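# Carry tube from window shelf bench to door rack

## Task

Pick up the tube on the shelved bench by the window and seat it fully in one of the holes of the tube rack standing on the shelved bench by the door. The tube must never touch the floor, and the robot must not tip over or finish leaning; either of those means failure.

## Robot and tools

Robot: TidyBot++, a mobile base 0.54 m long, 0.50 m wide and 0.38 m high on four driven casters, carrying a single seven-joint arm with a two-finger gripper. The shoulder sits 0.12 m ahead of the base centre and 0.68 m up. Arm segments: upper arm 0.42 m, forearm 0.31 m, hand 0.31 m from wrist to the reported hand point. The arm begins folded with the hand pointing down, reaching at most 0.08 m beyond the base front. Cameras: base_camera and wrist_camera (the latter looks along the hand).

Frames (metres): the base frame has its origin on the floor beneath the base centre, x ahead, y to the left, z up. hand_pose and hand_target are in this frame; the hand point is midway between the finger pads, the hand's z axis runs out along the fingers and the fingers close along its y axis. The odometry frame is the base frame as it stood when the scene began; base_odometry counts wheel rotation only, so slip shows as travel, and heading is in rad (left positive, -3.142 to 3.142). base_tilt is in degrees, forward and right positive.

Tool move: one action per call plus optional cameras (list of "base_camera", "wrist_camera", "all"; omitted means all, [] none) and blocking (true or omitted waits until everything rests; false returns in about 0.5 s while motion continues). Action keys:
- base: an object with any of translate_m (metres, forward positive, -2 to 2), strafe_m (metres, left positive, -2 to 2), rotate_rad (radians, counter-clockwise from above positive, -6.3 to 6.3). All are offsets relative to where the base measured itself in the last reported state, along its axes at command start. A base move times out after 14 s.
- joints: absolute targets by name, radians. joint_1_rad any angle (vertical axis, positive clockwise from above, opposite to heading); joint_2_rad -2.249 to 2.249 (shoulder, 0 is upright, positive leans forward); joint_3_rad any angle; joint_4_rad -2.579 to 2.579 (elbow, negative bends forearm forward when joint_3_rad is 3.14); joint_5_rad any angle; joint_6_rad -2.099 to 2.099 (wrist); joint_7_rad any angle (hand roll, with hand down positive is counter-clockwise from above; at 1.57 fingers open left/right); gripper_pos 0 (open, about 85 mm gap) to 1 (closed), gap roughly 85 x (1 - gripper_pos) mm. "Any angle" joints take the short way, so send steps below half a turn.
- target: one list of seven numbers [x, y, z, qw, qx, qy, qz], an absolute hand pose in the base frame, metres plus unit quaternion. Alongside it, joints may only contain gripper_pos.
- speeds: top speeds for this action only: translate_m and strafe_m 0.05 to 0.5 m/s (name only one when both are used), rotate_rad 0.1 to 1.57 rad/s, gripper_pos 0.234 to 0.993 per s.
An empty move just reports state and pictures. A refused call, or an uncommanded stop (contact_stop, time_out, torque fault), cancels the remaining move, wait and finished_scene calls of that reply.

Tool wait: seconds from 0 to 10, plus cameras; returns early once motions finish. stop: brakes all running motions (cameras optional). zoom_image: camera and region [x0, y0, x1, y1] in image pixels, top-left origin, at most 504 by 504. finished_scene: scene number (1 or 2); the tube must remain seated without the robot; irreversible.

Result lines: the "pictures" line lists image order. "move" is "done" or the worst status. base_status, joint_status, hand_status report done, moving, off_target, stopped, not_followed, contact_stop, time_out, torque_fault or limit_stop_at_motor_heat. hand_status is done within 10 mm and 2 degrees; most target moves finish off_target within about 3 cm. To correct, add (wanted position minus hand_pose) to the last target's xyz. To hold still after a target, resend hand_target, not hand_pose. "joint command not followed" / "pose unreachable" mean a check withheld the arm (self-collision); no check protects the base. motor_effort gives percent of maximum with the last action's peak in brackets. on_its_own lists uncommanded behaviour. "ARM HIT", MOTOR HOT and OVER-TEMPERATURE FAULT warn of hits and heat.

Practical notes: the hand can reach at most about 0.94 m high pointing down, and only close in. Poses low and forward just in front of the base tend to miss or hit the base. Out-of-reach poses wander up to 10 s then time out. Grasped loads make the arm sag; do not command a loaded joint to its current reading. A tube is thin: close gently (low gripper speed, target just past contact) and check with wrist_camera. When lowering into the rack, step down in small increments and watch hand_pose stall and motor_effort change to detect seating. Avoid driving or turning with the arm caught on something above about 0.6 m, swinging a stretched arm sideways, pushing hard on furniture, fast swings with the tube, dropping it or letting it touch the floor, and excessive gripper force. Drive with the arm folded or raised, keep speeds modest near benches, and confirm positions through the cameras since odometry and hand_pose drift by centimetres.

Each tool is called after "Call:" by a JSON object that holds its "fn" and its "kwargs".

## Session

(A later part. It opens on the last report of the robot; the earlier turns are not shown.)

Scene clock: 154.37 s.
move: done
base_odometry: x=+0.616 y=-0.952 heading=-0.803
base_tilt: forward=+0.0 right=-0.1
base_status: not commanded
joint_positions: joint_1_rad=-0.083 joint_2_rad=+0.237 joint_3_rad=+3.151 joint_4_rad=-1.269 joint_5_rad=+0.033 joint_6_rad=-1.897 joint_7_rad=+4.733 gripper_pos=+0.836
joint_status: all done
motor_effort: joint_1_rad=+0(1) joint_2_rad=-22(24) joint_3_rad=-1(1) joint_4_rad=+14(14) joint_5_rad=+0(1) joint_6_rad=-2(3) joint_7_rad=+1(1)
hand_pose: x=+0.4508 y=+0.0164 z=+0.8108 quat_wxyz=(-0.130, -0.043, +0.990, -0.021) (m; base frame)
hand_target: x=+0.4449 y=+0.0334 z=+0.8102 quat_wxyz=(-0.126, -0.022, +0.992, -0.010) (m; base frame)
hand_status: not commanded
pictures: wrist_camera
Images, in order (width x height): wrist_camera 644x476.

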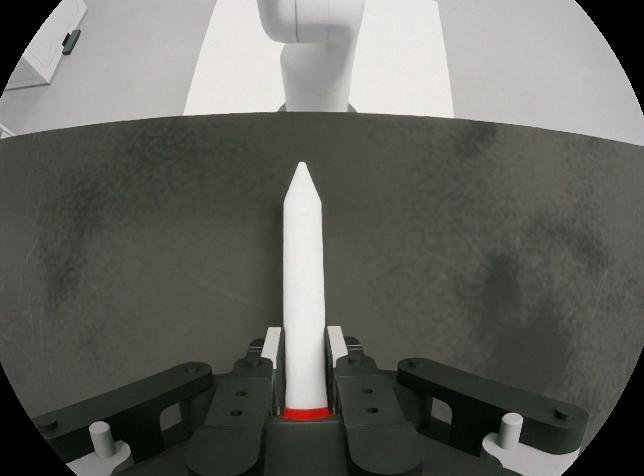

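Call:
{"fn": "move", "kwargs": {"base": {"translate_m": -0.45}, "speeds": {"translate_m": 0.5}, "joints": {"joint_1_rad": 0.0, "joint_2_rad": -0.1, "joint_6_rad": -1.5, "joint_7_rad": -1.68}, "cameras": ["wrist_camera"]}}

Scene clock: 163.57 s.
move: done
base_odometry: x=+0.303 y=-0.629 heading=-0.803
base_tilt: forward=+0.0 right=-0.1
base_status: done
joint_positions: joint_1_rad=-0.018 joint_2_rad=-0.110 joint_3_rad=+3.151 joint_4_rad=-1.271 joint_5_rad=+0.033 joint_6_rad=-1.553 joint_7_rad=+4.688 gripper_pos=+0.836
joint_status: all done
motor_effort: joint_1_rad=+1(2) joint_2_rad=-12(26) joint_3_rad=+0(2) joint_4_rad=+16(16) joint_5_rad=+0(1) joint_6_rad=+4(4) joint_7_rad=+0(2)
hand_pose: x=+0.4905 y=-0.0060 z=+0.9422 quat_wxyz=(+0.212, +0.011, +0.977, -0.012) (m; base frame)
hand_target: x=+0.5047 y=+0.0000 z=+0.9372 quat_wxyz=(+0.224, +0.055, +0.973, +0.012) (m; base frame)
hand_status: not commanded
pictures: wrist_camera
Images, in order (width x height): wrist_camera 644x476.

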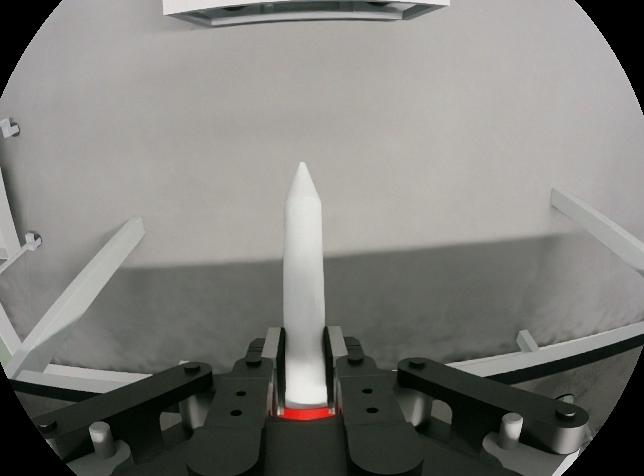

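Call:
{"fn": "move", "kwargs": {"base": {"rotate_rad": 1.6}, "joints": {"joint_2_rad": -0.4, "joint_4_rad": -1.9, "joint_6_rad": -0.40}, "cameras": ["wrist_camera"]}}

Scene clock: 166.47 s.
move: done
base_odometry: x=+0.303 y=-0.629 heading=+0.796
base_tilt: forward=+0.0 right=+0.0
base_status: done
joint_positions: joint_1_rad=-0.012 joint_2_rad=-0.383 joint_3_rad=+3.149 joint_4_rad=-1.871 joint_5_rad=+0.033 joint_6_rad=-0.465 joint_7_rad=+4.687 gripper_pos=+0.836
joint_status: all done
motor_effort: joint_1_rad=+0(2) joint_2_rad=-7(14) joint_3_rad=+0(2) joint_4_rad=+19(20) joint_5_rad=+0(2) joint_6_rad=+8(9) joint_7_rad=+0(1)
hand_pose: x=+0.5639 y=-0.0017 z=+0.9821 quat_wxyz=(+0.560, +0.001, +0.828, -0.005) (m; base frame)
hand_target: x=+0.5633 y=-0.0005 z=+0.9910 quat_wxyz=(+0.581, +0.046, +0.812, +0.031) (m; base frame)
hand_status: not commanded
pictures: wrist_camera
Images, in order (width x height): wrist_camera 644x476.

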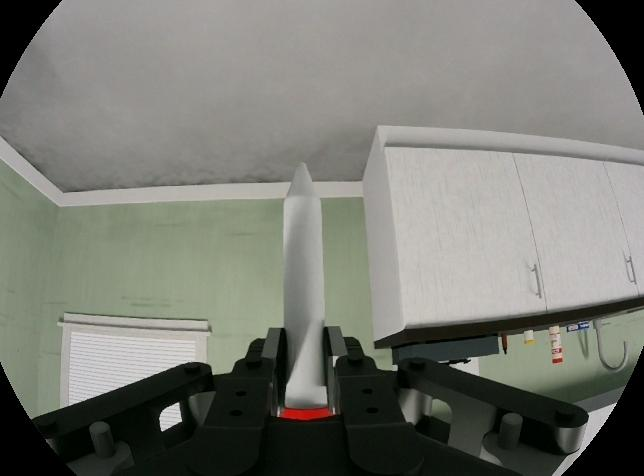

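Call:
{"fn": "move", "kwargs": {"base": {"rotate_rad": 1.2}, "cameras": ["wrist_camera"]}}

Scene clock: 169.23 s.
move: done
base_odometry: x=+0.303 y=-0.629 heading=+1.996
base_tilt: forward=+0.0 right=-0.1
base_status: done
joint_positions: joint_1_rad=-0.010 joint_2_rad=-0.384 joint_3_rad=+3.148 joint_4_rad=-1.872 joint_5_rad=+0.033 joint_6_rad=-0.460 joint_7_rad=+4.687 gripper_pos=+0.836
joint_status: not commanded
motor_effort: joint_1_rad=+1(2) joint_2_rad=-7(8) joint_3_rad=+0(3) joint_4_rad=+19(20) joint_5_rad=+0(1) joint_6_rad=+8(9) joint_7_rad=+0(1)
hand_pose: x=+0.5643 y=-0.0022 z=+0.9835 quat_wxyz=(+0.562, +0.001, +0.827, -0.005) (m; base frame)
hand_target: x=+0.5633 y=-0.0005 z=+0.9910 quat_wxyz=(+0.581, +0.046, +0.812, +0.031) (m; base frame)
hand_status: not commanded
pictures: wrist_camera
Images, in order (width x height): wrist_camera 644x476.

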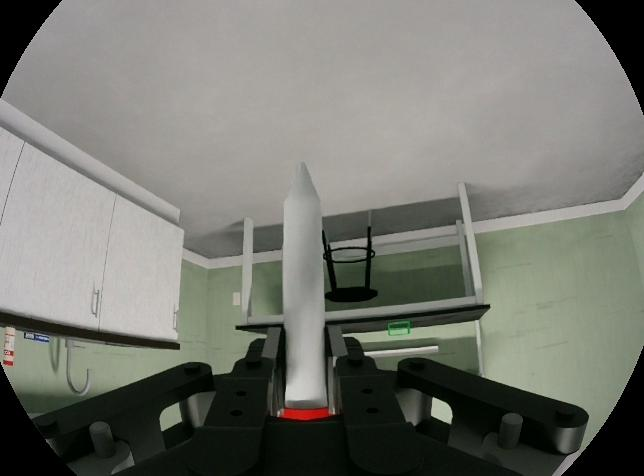

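Call:
{"fn": "move", "kwargs": {"base": {"rotate_rad": 0.342, "translate_m": 0.942, "strafe_m": 0.335}, "cameras": ["wrist_camera"]}}

Scene clock: 176.67 s.
move: done
base_odometry: x=-0.390 y=+0.092 heading=+2.339
base_tilt: forward=+0.0 right=-0.1
base_status: done
joint_positions: joint_1_rad=-0.007 joint_2_rad=-0.397 joint_3_rad=+3.147 joint_4_rad=-1.873 joint_5_rad=+0.033 joint_6_rad=-0.457 joint_7_rad=+4.687 gripper_pos=+0.836
joint_status: not commanded
motor_effort: joint_1_rad=+0(2) joint_2_rad=-7(10) joint_3_rad=-1(2) joint_4_rad=+19(20) joint_5_rad=-1(2) joint_6_rad=+8(9) joint_7_rad=+1(1)
hand_pose: x=+0.5604 y=-0.0030 z=+0.9892 quat_wxyz=(+0.568, +0.002, +0.823, -0.006) (m; base frame)
hand_target: x=+0.5633 y=-0.0005 z=+0.9910 quat_wxyz=(+0.581, +0.046, +0.812, +0.031) (m; base frame)
hand_status: not commanded
pictures: wrist_camera
Images, in order (width x height): wrist_camera 644x476.

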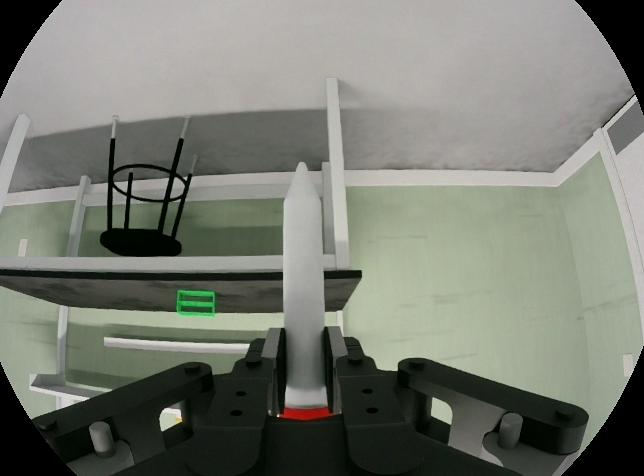

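Call:
{"fn": "move", "kwargs": {"base": {"translate_m": 0.65, "strafe_m": -0.40}, "joints": {"joint_2_rad": -0.35, "joint_4_rad": -1.65, "joint_6_rad": -0.90}, "cameras": ["wrist_camera"]}}

Scene clock: 184.20 s.
move: done
base_odometry: x=-0.554 y=+0.837 heading=+2.339
base_tilt: forward=+0.0 right=+0.0
base_status: done
joint_positions: joint_1_rad=-0.007 joint_2_rad=-0.355 joint_3_rad=+3.147 joint_4_rad=-1.663 joint_5_rad=+0.033 joint_6_rad=-0.856 joint_7_rad=+4.687 gripper_pos=+0.836
joint_status: all done
motor_effort: joint_1_rad=+1(1) joint_2_rad=-7(9) joint_3_rad=+0(2) joint_4_rad=+19(21) joint_5_rad=+0(2) joint_6_rad=+7(9) joint_7_rad=+0(1)
hand_pose: x=+0.5346 y=-0.0063 z=+0.9841 quat_wxyz=(+0.470, +0.007, +0.883, -0.009) (m; base frame)
hand_target: x=+0.5294 y=-0.0003 z=+0.9780 quat_wxyz=(+0.453, +0.050, +0.890, +0.025) (m; base frame)
hand_status: not commanded
pictures: wrist_camera
Images, in order (width x height): wrist_camera 644x476.

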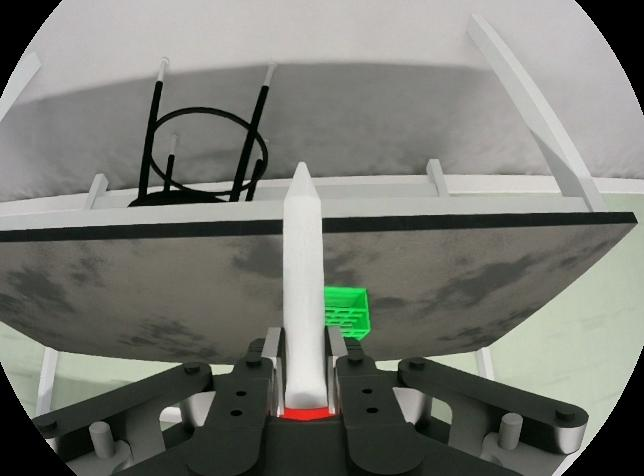

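Call:
{"fn": "zoom_image", "kwargs": {"camera": "wrist_camera", "region": [280, 260, 420, 365]}}

Scaled by 3.600.

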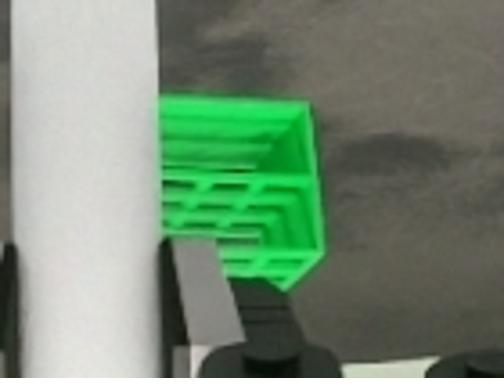

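Call:
{"fn": "move", "kwargs": {"base": {"translate_m": 0.26}, "speeds": {"translate_m": 0.3}, "cameras": ["wrist_camera"]}}

Scene clock: 191.33 s.
move: done
base_odometry: x=-0.735 y=+1.024 heading=+2.339
base_tilt: forward=+0.0 right=-0.1
base_status: done
joint_positions: joint_1_rad=-0.007 joint_2_rad=-0.347 joint_3_rad=+3.147 joint_4_rad=-1.662 joint_5_rad=+0.033 joint_6_rad=-0.859 joint_7_rad=+4.686 gripper_pos=+0.836
joint_status: not commanded
motor_effort: joint_1_rad=+0(1) joint_2_rad=-7(10) joint_3_rad=+0(1) joint_4_rad=+18(19) joint_5_rad=+0(1) joint_6_rad=+7(8) joint_7_rad=+1(1)
hand_pose: x=+0.5364 y=-0.0063 z=+0.9803 quat_wxyz=(+0.465, +0.007, +0.885, -0.009) (m; base frame)
hand_target: x=+0.5294 y=-0.0003 z=+0.9780 quat_wxyz=(+0.453, +0.050, +0.890, +0.025) (m; base frame)
hand_status: not commanded
pictures: wrist_camera
Images, in order (width x height): wrist_camera 644x476.

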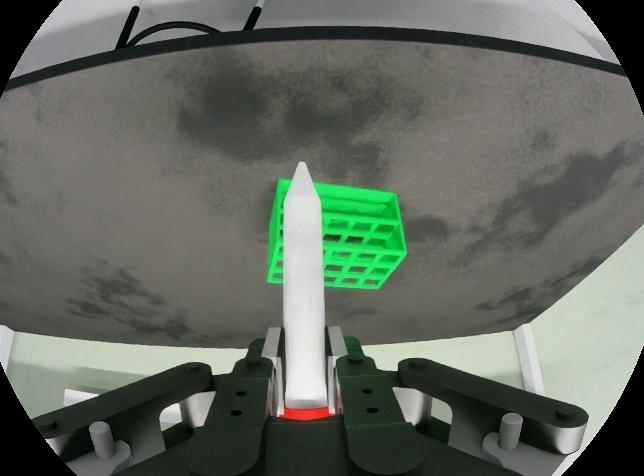

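Call:
{"fn": "zoom_image", "kwargs": {"camera": "wrist_camera", "region": [240, 150, 440, 310]}}

Scaled by 2.520.

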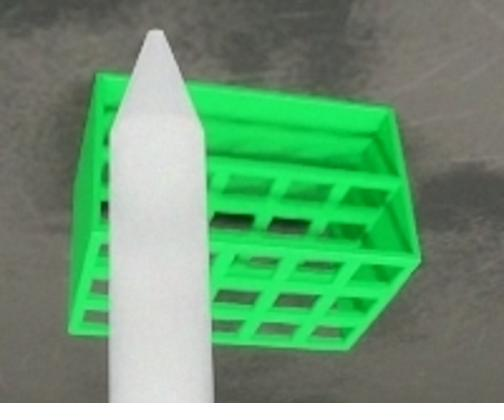

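Call:
{"fn": "zoom_image", "kwargs": {"camera": "wrist_camera", "region": [315, 235, 415, 295]}}

Call:
{"fn": "zoom_image", "kwargs": {"camera": "wrist_camera", "region": [255, 225, 315, 295]}}

Scaled by 5.040.

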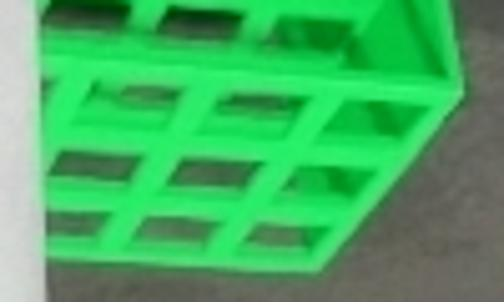

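Scaled by 7.200.

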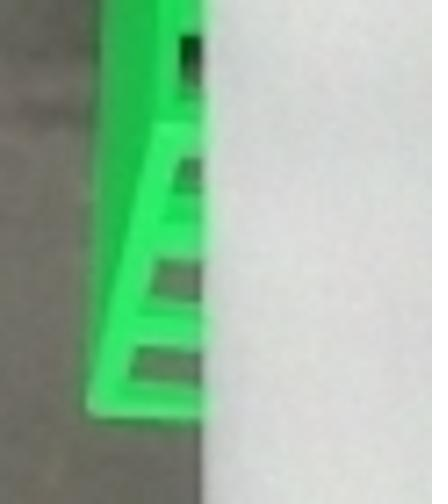

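Call:
{"fn": "move", "kwargs": {"joints": {"joint_6_rad": -0.29, "joint_1_rad": -0.055}, "cameras": []}}

Call:
{"fn": "move", "kwargs": {"joints": {"joint_2_rad": -0.082}, "cameras": ["wrist_camera"]}}

Scene clock: 203.40 s.
move: done
base_odometry: x=-0.735 y=+1.024 heading=+2.339
base_tilt: forward=+0.0 right=-0.1
base_status: not commanded
joint_positions: joint_1_rad=-0.040 joint_2_rad=-0.347 joint_3_rad=+3.147 joint_4_rad=-1.656 joint_5_rad=+0.033 joint_6_rad=-0.344 joint_7_rad=+4.686 gripper_pos=+0.836
joint_status: all done
motor_effort: joint_1_rad=+0(1) joint_2_rad=-8(8) joint_3_rad=-1(1) joint_4_rad=+19(21) joint_5_rad=+1(1) joint_6_rad=+9(9) joint_7_rad=+0(1)
hand_pose: x=+0.5897 y=+0.0134 z=+1.1335 quat_wxyz=(+0.678, -0.010, +0.735, +0.007) (m; base frame)
hand_target: x=+0.5882 y=+0.0251 z=+1.1552 quat_wxyz=(+0.698, +0.021, +0.714, +0.057) (m; base frame)
hand_status: not commanded
pictures: none
No camera images: "cameras" was empty.

Scene clock: 204.73 s.
move: done
base_odometry: x=-0.735 y=+1.024 heading=+2.339
base_tilt: forward=+0.0 right=-0.1
base_status: not commanded
joint_positions: joint_1_rad=-0.040 joint_2_rad=-0.082 joint_3_rad=+3.147 joint_4_rad=-1.656 joint_5_rad=+0.033 joint_6_rad=-0.344 joint_7_rad=+4.686 gripper_pos=+0.836
joint_status: all done
motor_effort: joint_1_rad=+1(1) joint_2_rad=-17(20) joint_3_rad=+0(1) joint_4_rad=+19(21) joint_5_rad=+1(1) joint_6_rad=+9(9) joint_7_rad=+1(1)
hand_pose: x=+0.6916 y=+0.0175 z=+0.9943 quat_wxyz=(+0.574, -0.013, +0.818, +0.004) (m; base frame)
hand_target: x=+0.6966 y=+0.0311 z=+1.0138 quat_wxyz=(+0.597, +0.023, +0.801, +0.048) (m; base frame)
hand_status: not commanded
pictures: wrist_camera
Images, in order (width x height): wrist_camera 644x476.

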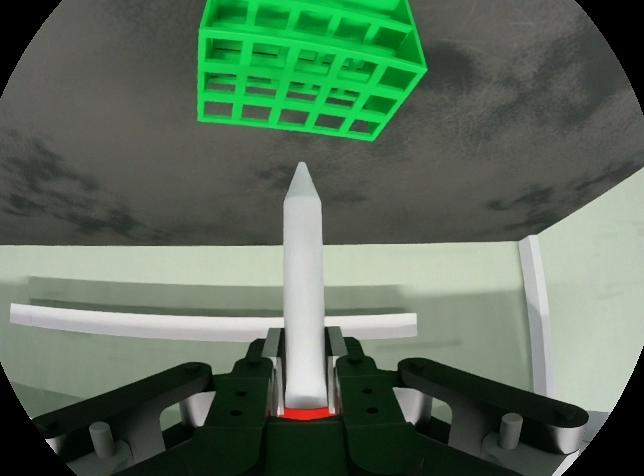

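Call:
{"fn": "zoom_image", "kwargs": {"camera": "wrist_camera", "region": [190, 0, 440, 170]}}

Scaled by 2.016.

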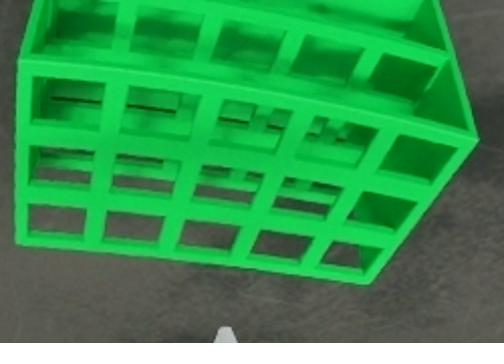

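Call:
{"fn": "move", "kwargs": {"joints": {"joint_2_rad": -0.032, "joint_4_rad": -1.78, "joint_6_rad": -0.132}, "cameras": ["wrist_camera"]}}

Call:
{"fn": "zoom_image", "kwargs": {"camera": "wrist_camera", "region": [210, 50, 410, 210]}}

Scene clock: 216.80 s.
move: done
base_odometry: x=-0.735 y=+1.024 heading=+2.339
base_tilt: forward=+0.0 right=-0.1
base_status: not commanded
joint_positions: joint_1_rad=-0.040 joint_2_rad=-0.043 joint_3_rad=+3.147 joint_4_rad=-1.757 joint_5_rad=+0.033 joint_6_rad=-0.196 joint_7_rad=+4.686 gripper_pos=+0.836
joint_status: all done
motor_effort: joint_1_rad=+0(1) joint_2_rad=-18(20) joint_3_rad=-1(1) joint_4_rad=+19(21) joint_5_rad=+0(1) joint_6_rad=+9(10) joint_7_rad=+0(1)
hand_pose: x=+0.7053 y=+0.0195 z=+0.9536 quat_wxyz=(+0.578, -0.015, +0.816, +0.006) (m; base frame)
hand_target: x=+0.7107 y=+0.0319 z=+0.9522 quat_wxyz=(+0.588, +0.023, +0.807, +0.047) (m; base frame)
hand_status: not commanded
pictures: wrist_camera
Images, in order (width x height): wrist_camera 644x476.

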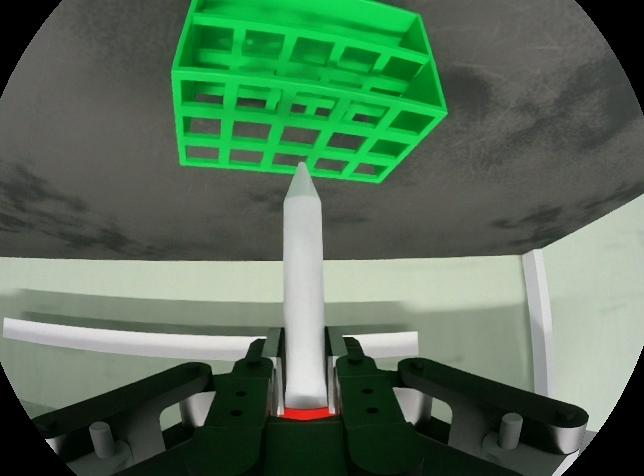

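Scaled by 2.520.

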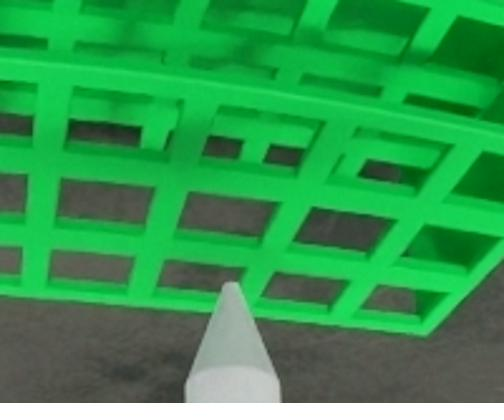

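Call:
{"fn": "move", "kwargs": {"joints": {"joint_1_rad": -0.023, "joint_2_rad": -0.0247, "joint_4_rad": -1.805, "joint_6_rad": -0.0975}, "cameras": ["wrist_camera"]}}

Call:
{"fn": "zoom_image", "kwargs": {"camera": "wrist_camera", "region": [230, 80, 390, 210]}}

Scene clock: 225.23 s.
move: done
base_odometry: x=-0.735 y=+1.024 heading=+2.339
base_tilt: forward=+0.0 right=+0.0
base_status: not commanded
joint_positions: joint_1_rad=-0.029 joint_2_rad=-0.042 joint_3_rad=+3.147 joint_4_rad=-1.780 joint_5_rad=+0.033 joint_6_rad=-0.157 joint_7_rad=+4.686 gripper_pos=+0.836
joint_status: all done
motor_effort: joint_1_rad=+0(1) joint_2_rad=-18(19) joint_3_rad=+0(1) joint_4_rad=+20(20) joint_5_rad=+0(1) joint_6_rad=+9(9) joint_7_rad=+1(1)
hand_pose: x=+0.7064 y=+0.0131 z=+0.9508 quat_wxyz=(+0.584, -0.010, +0.812, +0.003) (m; base frame)
hand_target: x=+0.7127 y=+0.0130 z=+0.9430 quat_wxyz=(+0.589, +0.036, +0.806, +0.038) (m; base frame)
hand_status: not commanded
pictures: wrist_camera
Images, in order (width x height): wrist_camera 644x476.

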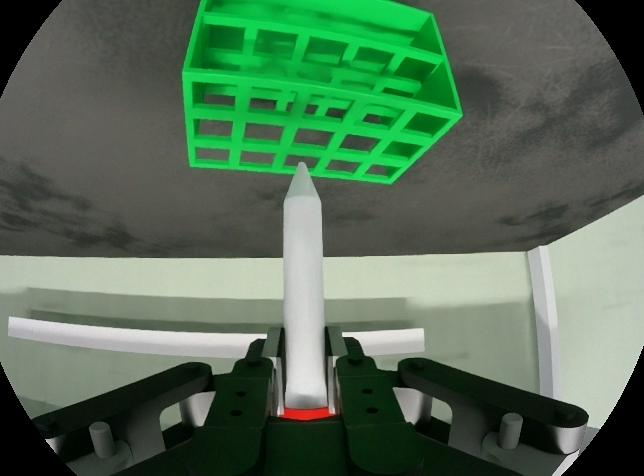

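Scaled by 3.150.

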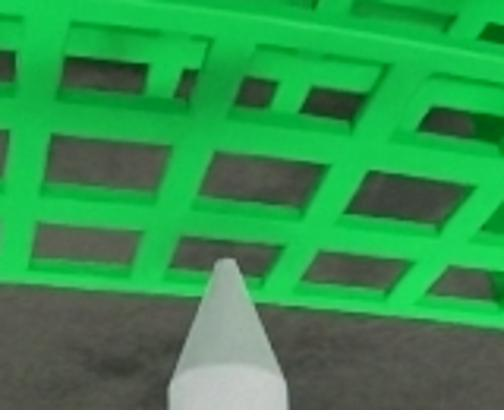

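Call:
{"fn": "move", "kwargs": {"joints": {"joint_1_rad": -0.057}, "cameras": []}}

Scene clock: 228.20 s.
move: done
base_odometry: x=-0.735 y=+1.024 heading=+2.339
base_tilt: forward=+0.0 right=-0.1
base_status: not commanded
joint_positions: joint_1_rad=-0.048 joint_2_rad=-0.042 joint_3_rad=+3.147 joint_4_rad=-1.780 joint_5_rad=+0.033 joint_6_rad=-0.157 joint_7_rad=+4.686 gripper_pos=+0.836
joint_status: all done
motor_effort: joint_1_rad=+0(2) joint_2_rad=-18(19) joint_3_rad=+0(2) joint_4_rad=+19(20) joint_5_rad=+0(1) joint_6_rad=+9(9) joint_7_rad=+1(1)
hand_pose: x=+0.7060 y=+0.0246 z=+0.9510 quat_wxyz=(+0.584, -0.018, +0.812, +0.008) (m; base frame)
hand_target: x=+0.7119 y=+0.0331 z=+0.9430 quat_wxyz=(+0.589, +0.022, +0.807, +0.048) (m; base frame)
hand_status: not commanded
pictures: none
No camera images: "cameras" was empty.

Call:
{"fn": "move", "kwargs": {"joints": {"joint_1_rad": -0.036}, "cameras": []}}

Call:
{"fn": "move", "kwargs": {"joints": {"joint_1_rad": -0.032}, "cameras": []}}

Scene clock: 229.43 s.
move: done
base_odometry: x=-0.735 y=+1.024 heading=+2.339
base_tilt: forward=+0.0 right=-0.1
base_status: not commanded
joint_positions: joint_1_rad=-0.042 joint_2_rad=-0.042 joint_3_rad=+3.147 joint_4_rad=-1.780 joint_5_rad=+0.033 joint_6_rad=-0.157 joint_7_rad=+4.686 gripper_pos=+0.836
joint_status: all done
motor_effort: joint_1_rad=+0(2) joint_2_rad=-18(19) joint_3_rad=+0(2) joint_4_rad=+20(20) joint_5_rad=+0(1) joint_6_rad=+9(9) joint_7_rad=+0(1)
hand_pose: x=+0.7062 y=+0.0207 z=+0.9510 quat_wxyz=(+0.584, -0.016, +0.812, +0.006) (m; base frame)
hand_target: x=+0.7125 y=+0.0207 z=+0.9430 quat_wxyz=(+0.589, +0.031, +0.806, +0.042) (m; base frame)
hand_status: not commanded
pictures: none
No camera images: "cameras" was empty.

Scene clock: 229.83 s.
move: done
base_odometry: x=-0.735 y=+1.024 heading=+2.339
base_tilt: forward=+0.0 right=-0.1
base_status: not commanded
joint_positions: joint_1_rad=-0.042 joint_2_rad=-0.042 joint_3_rad=+3.147 joint_4_rad=-1.780 joint_5_rad=+0.033 joint_6_rad=-0.157 joint_7_rad=+4.686 gripper_pos=+0.836
joint_status: all done
motor_effort: joint_1_rad=+0(1) joint_2_rad=-18(18) joint_3_rad=-1(1) joint_4_rad=+20(20) joint_5_rad=+0(1) joint_6_rad=+8(9) joint_7_rad=+1(1)
hand_pose: x=+0.7062 y=+0.0207 z=+0.9510 quat_wxyz=(+0.584, -0.016, +0.812, +0.006) (m; base frame)
hand_target: x=+0.7126 y=+0.0183 z=+0.9430 quat_wxyz=(+0.589, +0.033, +0.806, +0.041) (m; base frame)
hand_status: not commanded
pictures: none
No camera images: "cameras" was empty.

Call:
{"fn": "move", "kwargs": {"joints": {"joint_1_rad": -0.028}, "cameras": []}}

Call:
{"fn": "move", "kwargs": {"joints": {"joint_1_rad": -0.025}, "cameras": ["wrist_camera"]}}

Call:
{"fn": "zoom_image", "kwargs": {"camera": "wrist_camera", "region": [230, 80, 390, 210]}}

Scene clock: 230.90 s.
move: done
base_odometry: x=-0.735 y=+1.024 heading=+2.339
base_tilt: forward=+0.0 right=-0.1
base_status: not commanded
joint_positions: joint_1_rad=-0.041 joint_2_rad=-0.042 joint_3_rad=+3.147 joint_4_rad=-1.780 joint_5_rad=+0.033 joint_6_rad=-0.157 joint_7_rad=+4.686 gripper_pos=+0.836
joint_status: all done
motor_effort: joint_1_rad=+0(1) joint_2_rad=-18(18) joint_3_rad=-1(1) joint_4_rad=+20(20) joint_5_rad=+0(1) joint_6_rad=+8(9) joint_7_rad=+0(1)
hand_pose: x=+0.7062 y=+0.0203 z=+0.9510 quat_wxyz=(+0.584, -0.015, +0.812, +0.006) (m; base frame)
hand_target: x=+0.7127 y=+0.0159 z=+0.9430 quat_wxyz=(+0.589, +0.034, +0.806, +0.040) (m; base frame)
hand_status: not commanded
pictures: none
No camera images: "cameras" was empty.

Scene clock: 231.30 s.
move: done
base_odometry: x=-0.735 y=+1.024 heading=+2.339
base_tilt: forward=+0.0 right=-0.1
base_status: not commanded
joint_positions: joint_1_rad=-0.040 joint_2_rad=-0.042 joint_3_rad=+3.147 joint_4_rad=-1.780 joint_5_rad=+0.033 joint_6_rad=-0.157 joint_7_rad=+4.686 gripper_pos=+0.836
joint_status: all done
motor_effort: joint_1_rad=+0(0) joint_2_rad=-18(19) joint_3_rad=+0(1) joint_4_rad=+20(20) joint_5_rad=+0(1) joint_6_rad=+8(9) joint_7_rad=+0(1)
hand_pose: x=+0.7062 y=+0.0197 z=+0.9510 quat_wxyz=(+0.584, -0.015, +0.812, +0.006) (m; base frame)
hand_target: x=+0.7127 y=+0.0141 z=+0.9430 quat_wxyz=(+0.589, +0.035, +0.806, +0.039) (m; base frame)
hand_status: not commanded
pictures: wrist_camera
Images, in order (width x height): wrist_camera 644x476.

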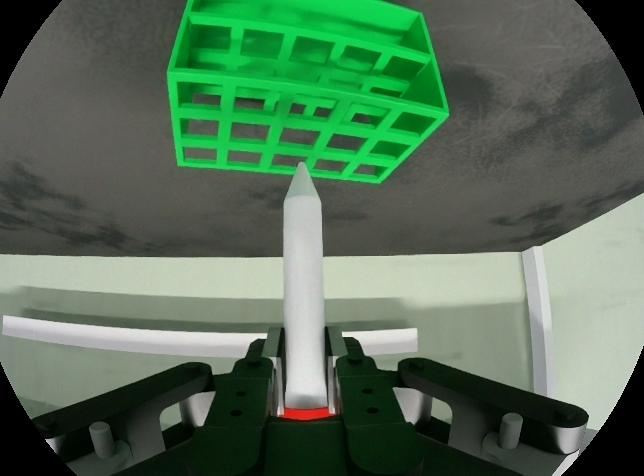

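Scaled by 3.150.

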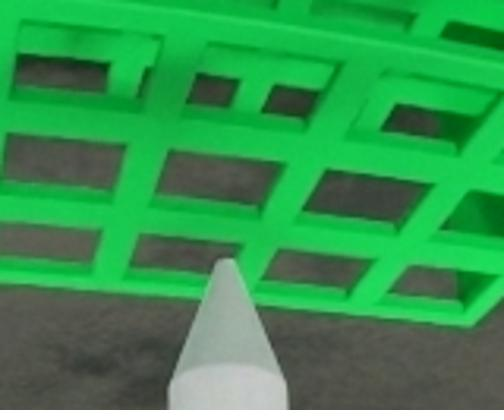

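Call:
{"fn": "move", "kwargs": {"joints": {"joint_1_rad": -0.022, "joint_2_rad": -0.018, "joint_4_rad": -1.815, "joint_6_rad": -0.091}, "cameras": ["wrist_camera"]}}

Call:
{"fn": "zoom_image", "kwargs": {"camera": "wrist_camera", "region": [230, 80, 390, 210]}}

Scene clock: 235.90 s.
move: done
base_odometry: x=-0.735 y=+1.024 heading=+2.339
base_tilt: forward=+0.0 right=+0.0
base_status: not commanded
joint_positions: joint_1_rad=-0.039 joint_2_rad=-0.037 joint_3_rad=+3.147 joint_4_rad=-1.788 joint_5_rad=+0.033 joint_6_rad=-0.150 joint_7_rad=+4.686 gripper_pos=+0.836
joint_status: all done
motor_effort: joint_1_rad=+0(1) joint_2_rad=-18(19) joint_3_rad=-1(1) joint_4_rad=+20(20) joint_5_rad=+1(1) joint_6_rad=+9(9) joint_7_rad=+0(1)
hand_pose: x=+0.7069 y=+0.0191 z=+0.9450 quat_wxyz=(+0.581, -0.015, +0.814, +0.006) (m; base frame)
hand_target: x=+0.7135 y=+0.0124 z=+0.9349 quat_wxyz=(+0.585, +0.037, +0.809, +0.037) (m; base frame)
hand_status: not commanded
pictures: wrist_camera
Images, in order (width x height): wrist_camera 644x476.

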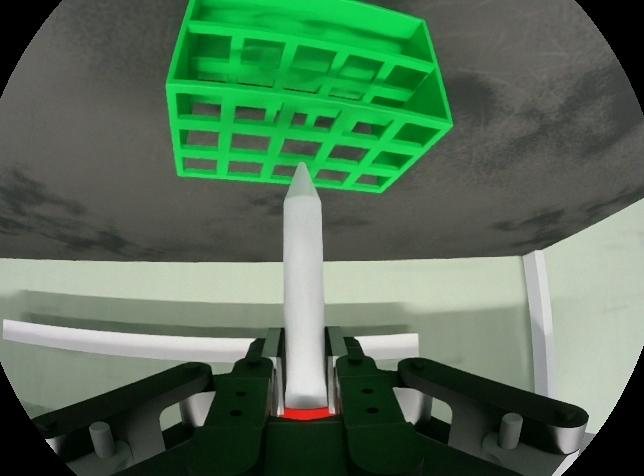

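Scaled by 3.150.

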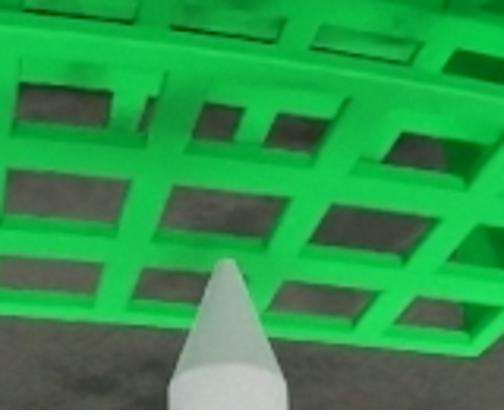

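Call:
{"fn": "zoom_image", "kwargs": {"camera": "wrist_camera", "region": [160, 70, 310, 200]}}

Call:
{"fn": "zoom_image", "kwargs": {"camera": "wrist_camera", "region": [310, 70, 460, 200]}}

Scaled by 3.360.

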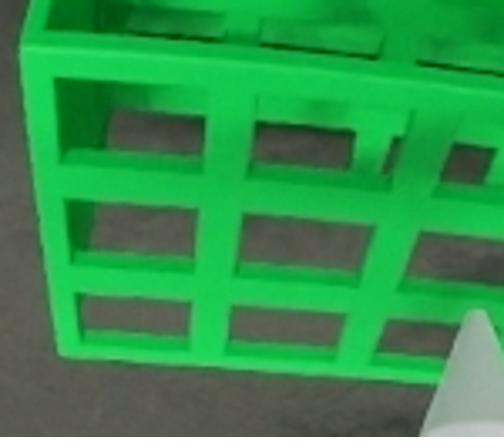

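Scaled by 3.360.

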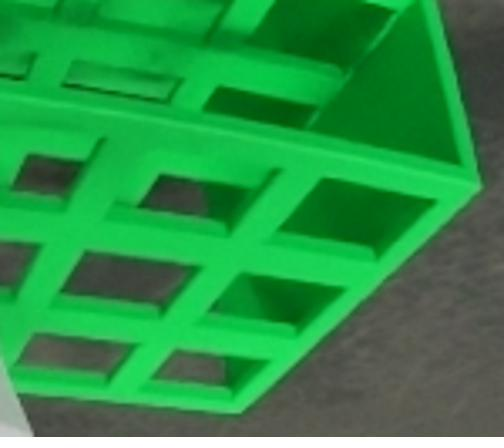

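Call:
{"fn": "zoom_image", "kwargs": {"camera": "wrist_camera", "region": [160, 0, 310, 120]}}

Call:
{"fn": "zoom_image", "kwargs": {"camera": "wrist_camera", "region": [310, 0, 460, 120]}}

Scaled by 3.360.

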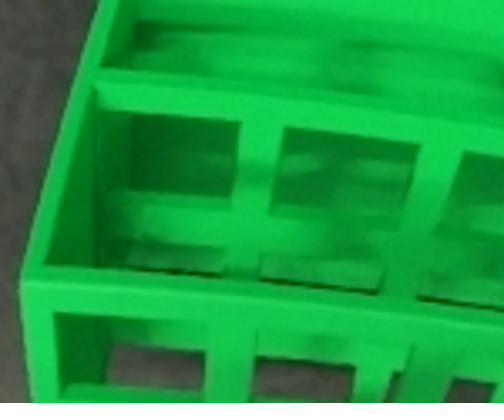

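Scaled by 3.360.

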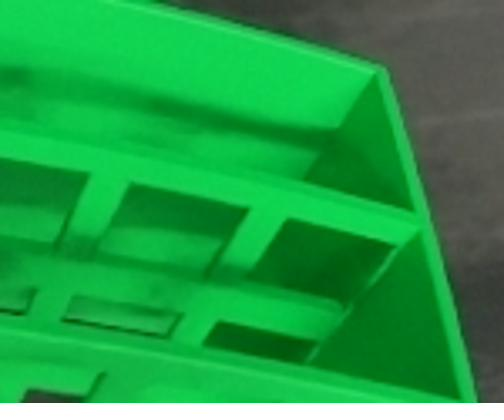

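Call:
{"fn": "zoom_image", "kwargs": {"camera": "wrist_camera", "region": [270, 150, 340, 220]}}

Call:
{"fn": "zoom_image", "kwargs": {"camera": "wrist_camera", "region": [265, 340, 345, 420]}}

Scaled by 7.200.

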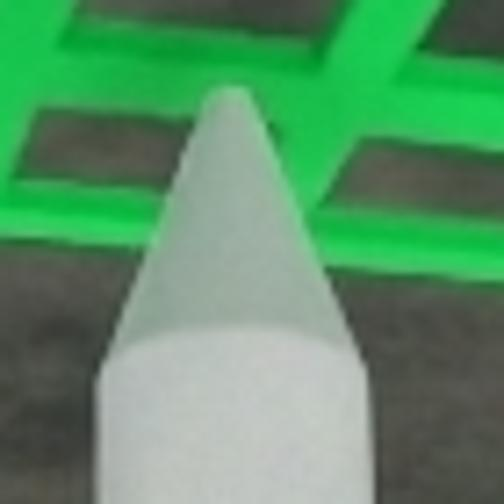

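Scaled by 6.300.

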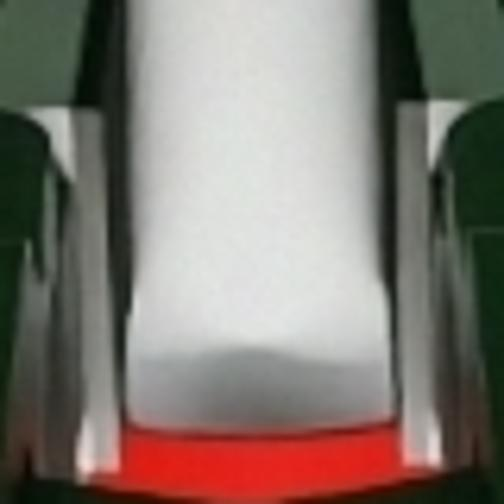

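Call:
{"fn": "move", "kwargs": {"joints": {"joint_1_rad": -0.0205, "joint_4_rad": -1.827, "joint_6_rad": -0.083}, "cameras": ["wrist_camera"]}}

Call:
{"fn": "zoom_image", "kwargs": {"camera": "wrist_camera", "region": [250, 110, 360, 200]}}

Scene clock: 293.87 s.
move: done
base_odometry: x=-0.735 y=+1.024 heading=+2.339
base_tilt: forward=+0.0 right=+0.0
base_status: not commanded
joint_positions: joint_1_rad=-0.038 joint_2_rad=-0.036 joint_3_rad=+3.147 joint_4_rad=-1.800 joint_5_rad=+0.033 joint_6_rad=-0.142 joint_7_rad=+4.686 gripper_pos=+0.836
joint_status: all done
motor_effort: joint_1_rad=+0(1) joint_2_rad=-18(19) joint_3_rad=+0(1) joint_4_rad=+19(21) joint_5_rad=-1(1) joint_6_rad=+9(9) joint_7_rad=+0(0)
hand_pose: x=+0.7059 y=+0.0189 z=+0.9395 quat_wxyz=(+0.579, -0.015, +0.815, +0.006) (m; base frame)
hand_target: x=+0.7122 y=+0.0115 z=+0.9301 quat_wxyz=(+0.584, +0.037, +0.810, +0.037) (m; base frame)
hand_status: not commanded
pictures: wrist_camera
Images, in order (width x height): wrist_camera 644x476.

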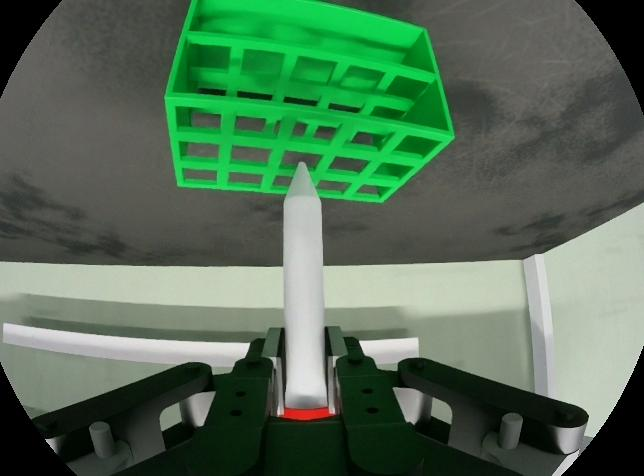

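Scaled by 4.582.

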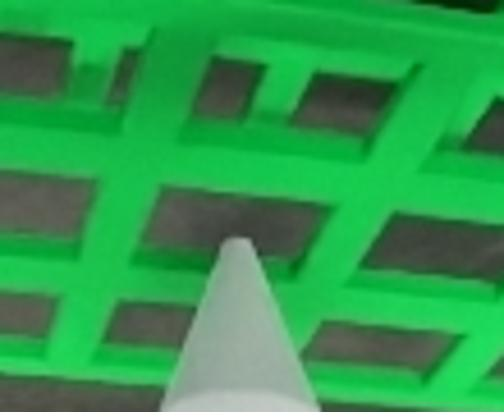

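Call:
{"fn": "move", "kwargs": {"cameras": ["wrist_camera"]}}

Scene clock: 297.13 s.
base_odometry: x=-0.735 y=+1.024 heading=+2.339
base_tilt: forward=+0.0 right=-0.1
base_status: not commanded
joint_positions: joint_1_rad=-0.038 joint_2_rad=-0.036 joint_3_rad=+3.147 joint_4_rad=-1.800 joint_5_rad=+0.033 joint_6_rad=-0.142 joint_7_rad=+4.686 gripper_pos=+0.836
joint_status: all done
motor_effort: joint_1_rad=+0(1) joint_2_rad=-19(19) joint_3_rad=-1(1) joint_4_rad=+20(21) joint_5_rad=+0(1) joint_6_rad=+9(9) joint_7_rad=+1(0)
hand_pose: x=+0.7059 y=+0.0189 z=+0.9395 quat_wxyz=(+0.579, -0.015, +0.815, +0.006) (m; base frame)
hand_target: x=+0.7122 y=+0.0115 z=+0.9301 quat_wxyz=(+0.584, +0.037, +0.810, +0.037) (m; base frame)
hand_status: not commanded
pictures: wrist_camera
Images, in order (width x height): wrist_camera 644x476.

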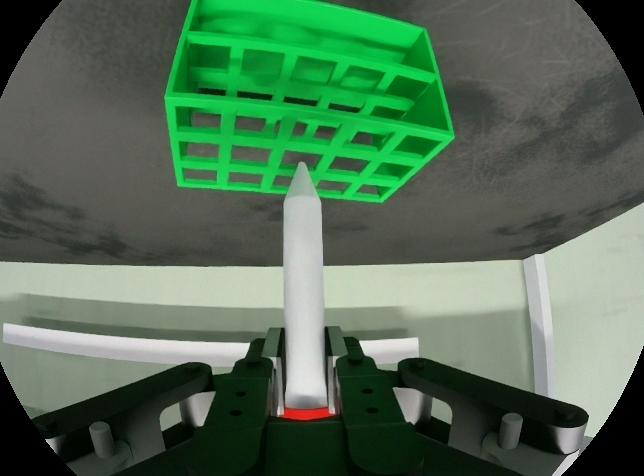

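Call:
{"fn": "zoom_image", "kwargs": {"camera": "wrist_camera", "region": [240, 110, 370, 210]}}

Scaled by 3.877.

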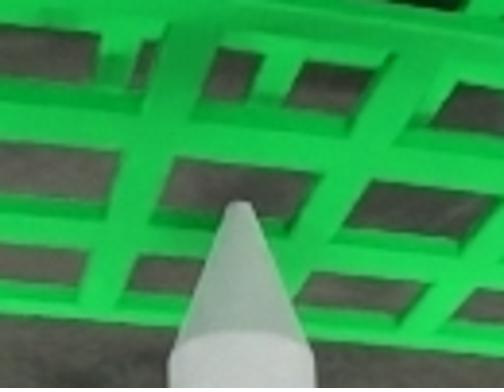

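Call:
{"fn": "move", "kwargs": {"joints": {"joint_4_rad": -1.838, "joint_6_rad": -0.070}, "cameras": ["wrist_camera"]}}

Call:
{"fn": "zoom_image", "kwargs": {"camera": "wrist_camera", "region": [240, 110, 370, 210]}}

Scene clock: 300.93 s.
move: done
base_odometry: x=-0.735 y=+1.024 heading=+2.339
base_tilt: forward=+0.0 right=+0.0
base_status: not commanded
joint_positions: joint_1_rad=-0.038 joint_2_rad=-0.036 joint_3_rad=+3.147 joint_4_rad=-1.811 joint_5_rad=+0.033 joint_6_rad=-0.129 joint_7_rad=+4.686 gripper_pos=+0.836
joint_status: all done
motor_effort: joint_1_rad=+0(1) joint_2_rad=-19(19) joint_3_rad=+0(1) joint_4_rad=+19(20) joint_5_rad=-1(1) joint_6_rad=+9(9) joint_7_rad=+0(1)
hand_pose: x=+0.7056 y=+0.0190 z=+0.9367 quat_wxyz=(+0.580, -0.015, +0.814, +0.006) (m; base frame)
hand_target: x=+0.7116 y=+0.0115 z=+0.9273 quat_wxyz=(+0.585, +0.037, +0.810, +0.037) (m; base frame)
hand_status: not commanded
pictures: wrist_camera
Images, in order (width x height): wrist_camera 644x476.

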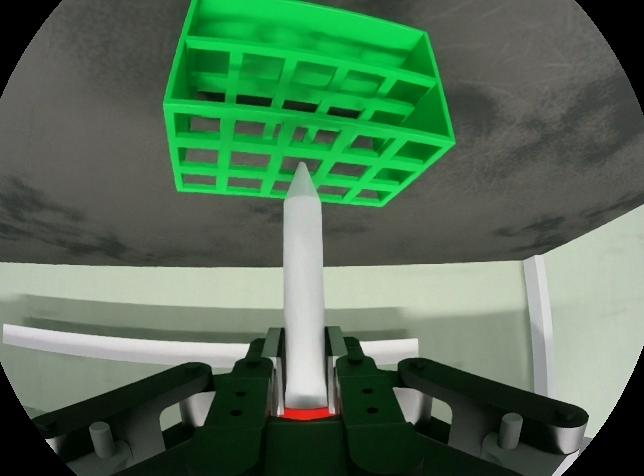

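Scaled by 3.877.

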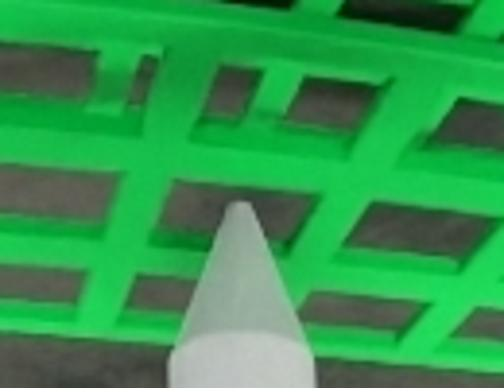

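Call:
{"fn": "move", "kwargs": {"joints": {"joint_4_rad": -1.848, "joint_6_rad": -0.057}, "cameras": ["wrist_camera"]}}

Call:
{"fn": "zoom_image", "kwargs": {"camera": "wrist_camera", "region": [260, 130, 350, 200]}}

Scene clock: 305.60 s.
move: done
base_odometry: x=-0.735 y=+1.024 heading=+2.339
base_tilt: forward=+0.0 right=-0.1
base_status: not commanded
joint_positions: joint_1_rad=-0.038 joint_2_rad=-0.036 joint_3_rad=+3.147 joint_4_rad=-1.821 joint_5_rad=+0.033 joint_6_rad=-0.115 joint_7_rad=+4.686 gripper_pos=+0.836
joint_status: all done
motor_effort: joint_1_rad=+0(1) joint_2_rad=-18(19) joint_3_rad=-1(1) joint_4_rad=+19(20) joint_5_rad=+0(1) joint_6_rad=+9(9) joint_7_rad=+0(1)
hand_pose: x=+0.7053 y=+0.0191 z=+0.9345 quat_wxyz=(+0.581, -0.015, +0.813, +0.006) (m; base frame)
hand_target: x=+0.7111 y=+0.0115 z=+0.9251 quat_wxyz=(+0.586, +0.037, +0.809, +0.037) (m; base frame)
hand_status: not commanded
pictures: wrist_camera
Images, in order (width x height): wrist_camera 644x476.

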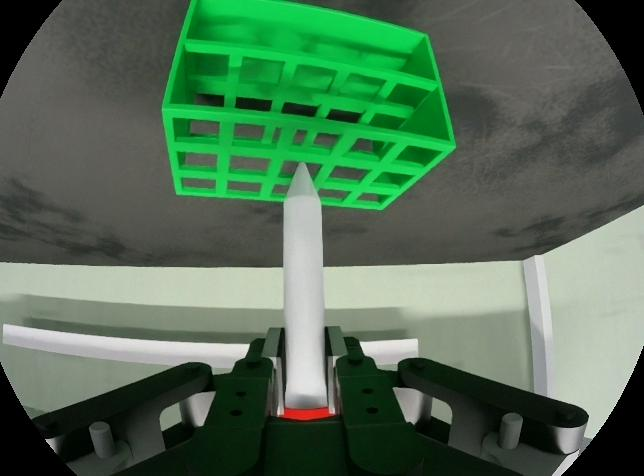

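Scaled by 5.600.

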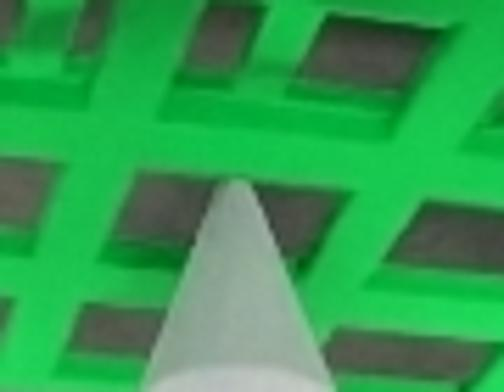

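Call:
{"fn": "zoom_image", "kwargs": {"camera": "wrist_camera", "region": [282, 146, 324, 184]}}

Scaled by 12.000.

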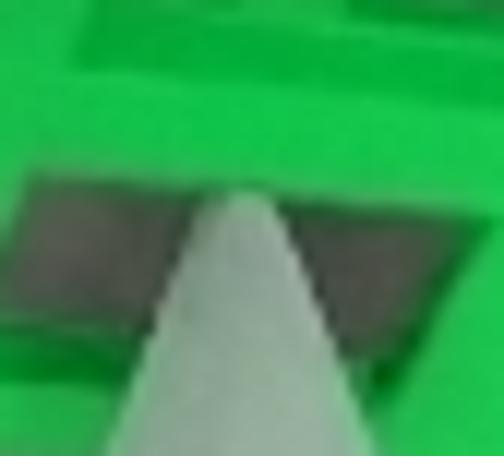

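Call:
{"fn": "move", "kwargs": {"joints": {"joint_2_rad": -0.013, "joint_6_rad": -0.054}, "cameras": ["wrist_camera"]}}

Call:
{"fn": "zoom_image", "kwargs": {"camera": "wrist_camera", "region": [260, 130, 350, 200]}}

Call:
{"fn": "zoom_image", "kwargs": {"camera": "wrist_camera", "region": [282, 146, 324, 184]}}

Scene clock: 319.00 s.
move: done
base_odometry: x=-0.735 y=+1.024 heading=+2.339
base_tilt: forward=+0.0 right=+0.0
base_status: not commanded
joint_positions: joint_1_rad=-0.038 joint_2_rad=-0.033 joint_3_rad=+3.147 joint_4_rad=-1.821 joint_5_rad=+0.033 joint_6_rad=-0.114 joint_7_rad=+4.686 gripper_pos=+0.836
joint_status: all done
motor_effort: joint_1_rad=+0(1) joint_2_rad=-18(19) joint_3_rad=+0(1) joint_4_rad=+19(20) joint_5_rad=-1(1) joint_6_rad=+8(9) joint_7_rad=+0(1)
hand_pose: x=+0.7063 y=+0.0192 z=+0.9331 quat_wxyz=(+0.581, -0.015, +0.814, +0.006) (m; base frame)
hand_target: x=+0.7126 y=+0.0115 z=+0.9231 quat_wxyz=(+0.585, +0.037, +0.809, +0.037) (m; base frame)
hand_status: not commanded
pictures: wrist_camera
Images, in order (width x height): wrist_camera 644x476.

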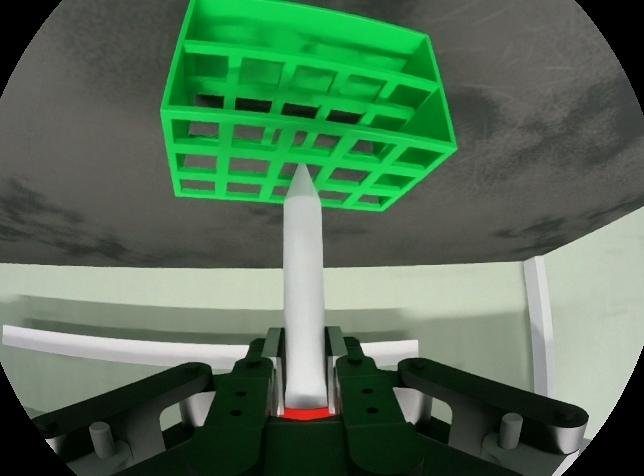

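Scaled by 5.600.

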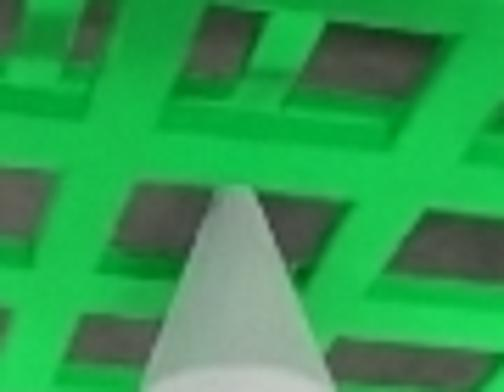

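Scaled by 12.000.

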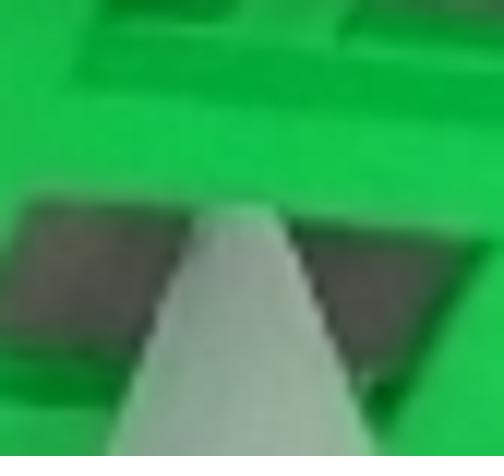

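Call:
{"fn": "zoom_image", "kwargs": {"camera": "wrist_camera", "region": [270, 155, 330, 195]}}

Scaled by 8.400.

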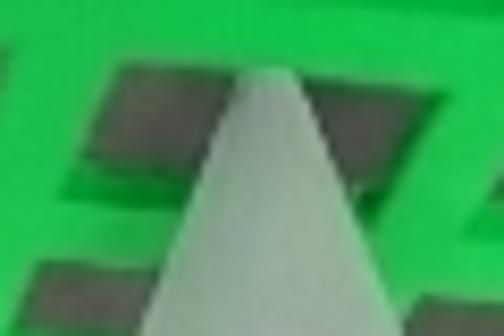

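Call:
{"fn": "move", "kwargs": {"joints": {"joint_1_rad": -0.0185, "joint_2_rad": -0.011, "joint_4_rad": -1.8545, "joint_6_rad": -0.0475}, "cameras": ["wrist_camera"]}}

Call:
{"fn": "zoom_image", "kwargs": {"camera": "wrist_camera", "region": [270, 155, 330, 195]}}

Scene clock: 334.13 s.
move: done
base_odometry: x=-0.735 y=+1.024 heading=+2.339
base_tilt: forward=+0.0 right=-0.1
base_status: not commanded
joint_positions: joint_1_rad=-0.037 joint_2_rad=-0.032 joint_3_rad=+3.147 joint_4_rad=-1.827 joint_5_rad=+0.033 joint_6_rad=-0.107 joint_7_rad=+4.686 gripper_pos=+0.836
joint_status: all done
motor_effort: joint_1_rad=+0(1) joint_2_rad=-18(19) joint_3_rad=+0(1) joint_4_rad=+19(20) joint_5_rad=+0(1) joint_6_rad=+9(9) joint_7_rad=+0(1)
hand_pose: x=+0.7062 y=+0.0183 z=+0.9310 quat_wxyz=(+0.581, -0.014, +0.814, +0.006) (m; base frame)
hand_target: x=+0.7125 y=+0.0103 z=+0.9199 quat_wxyz=(+0.584, +0.038, +0.810, +0.036) (m; base frame)
hand_status: not commanded
pictures: wrist_camera
Images, in order (width x height): wrist_camera 644x476.

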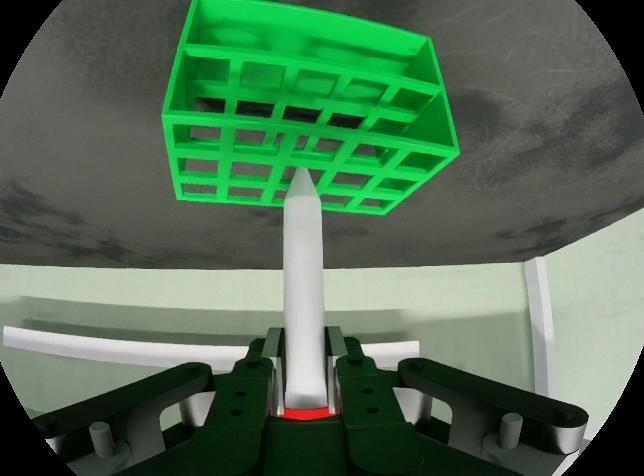

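Scaled by 8.400.

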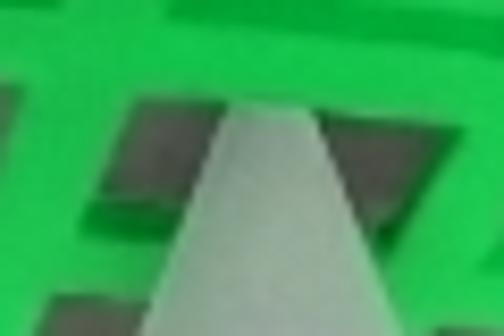

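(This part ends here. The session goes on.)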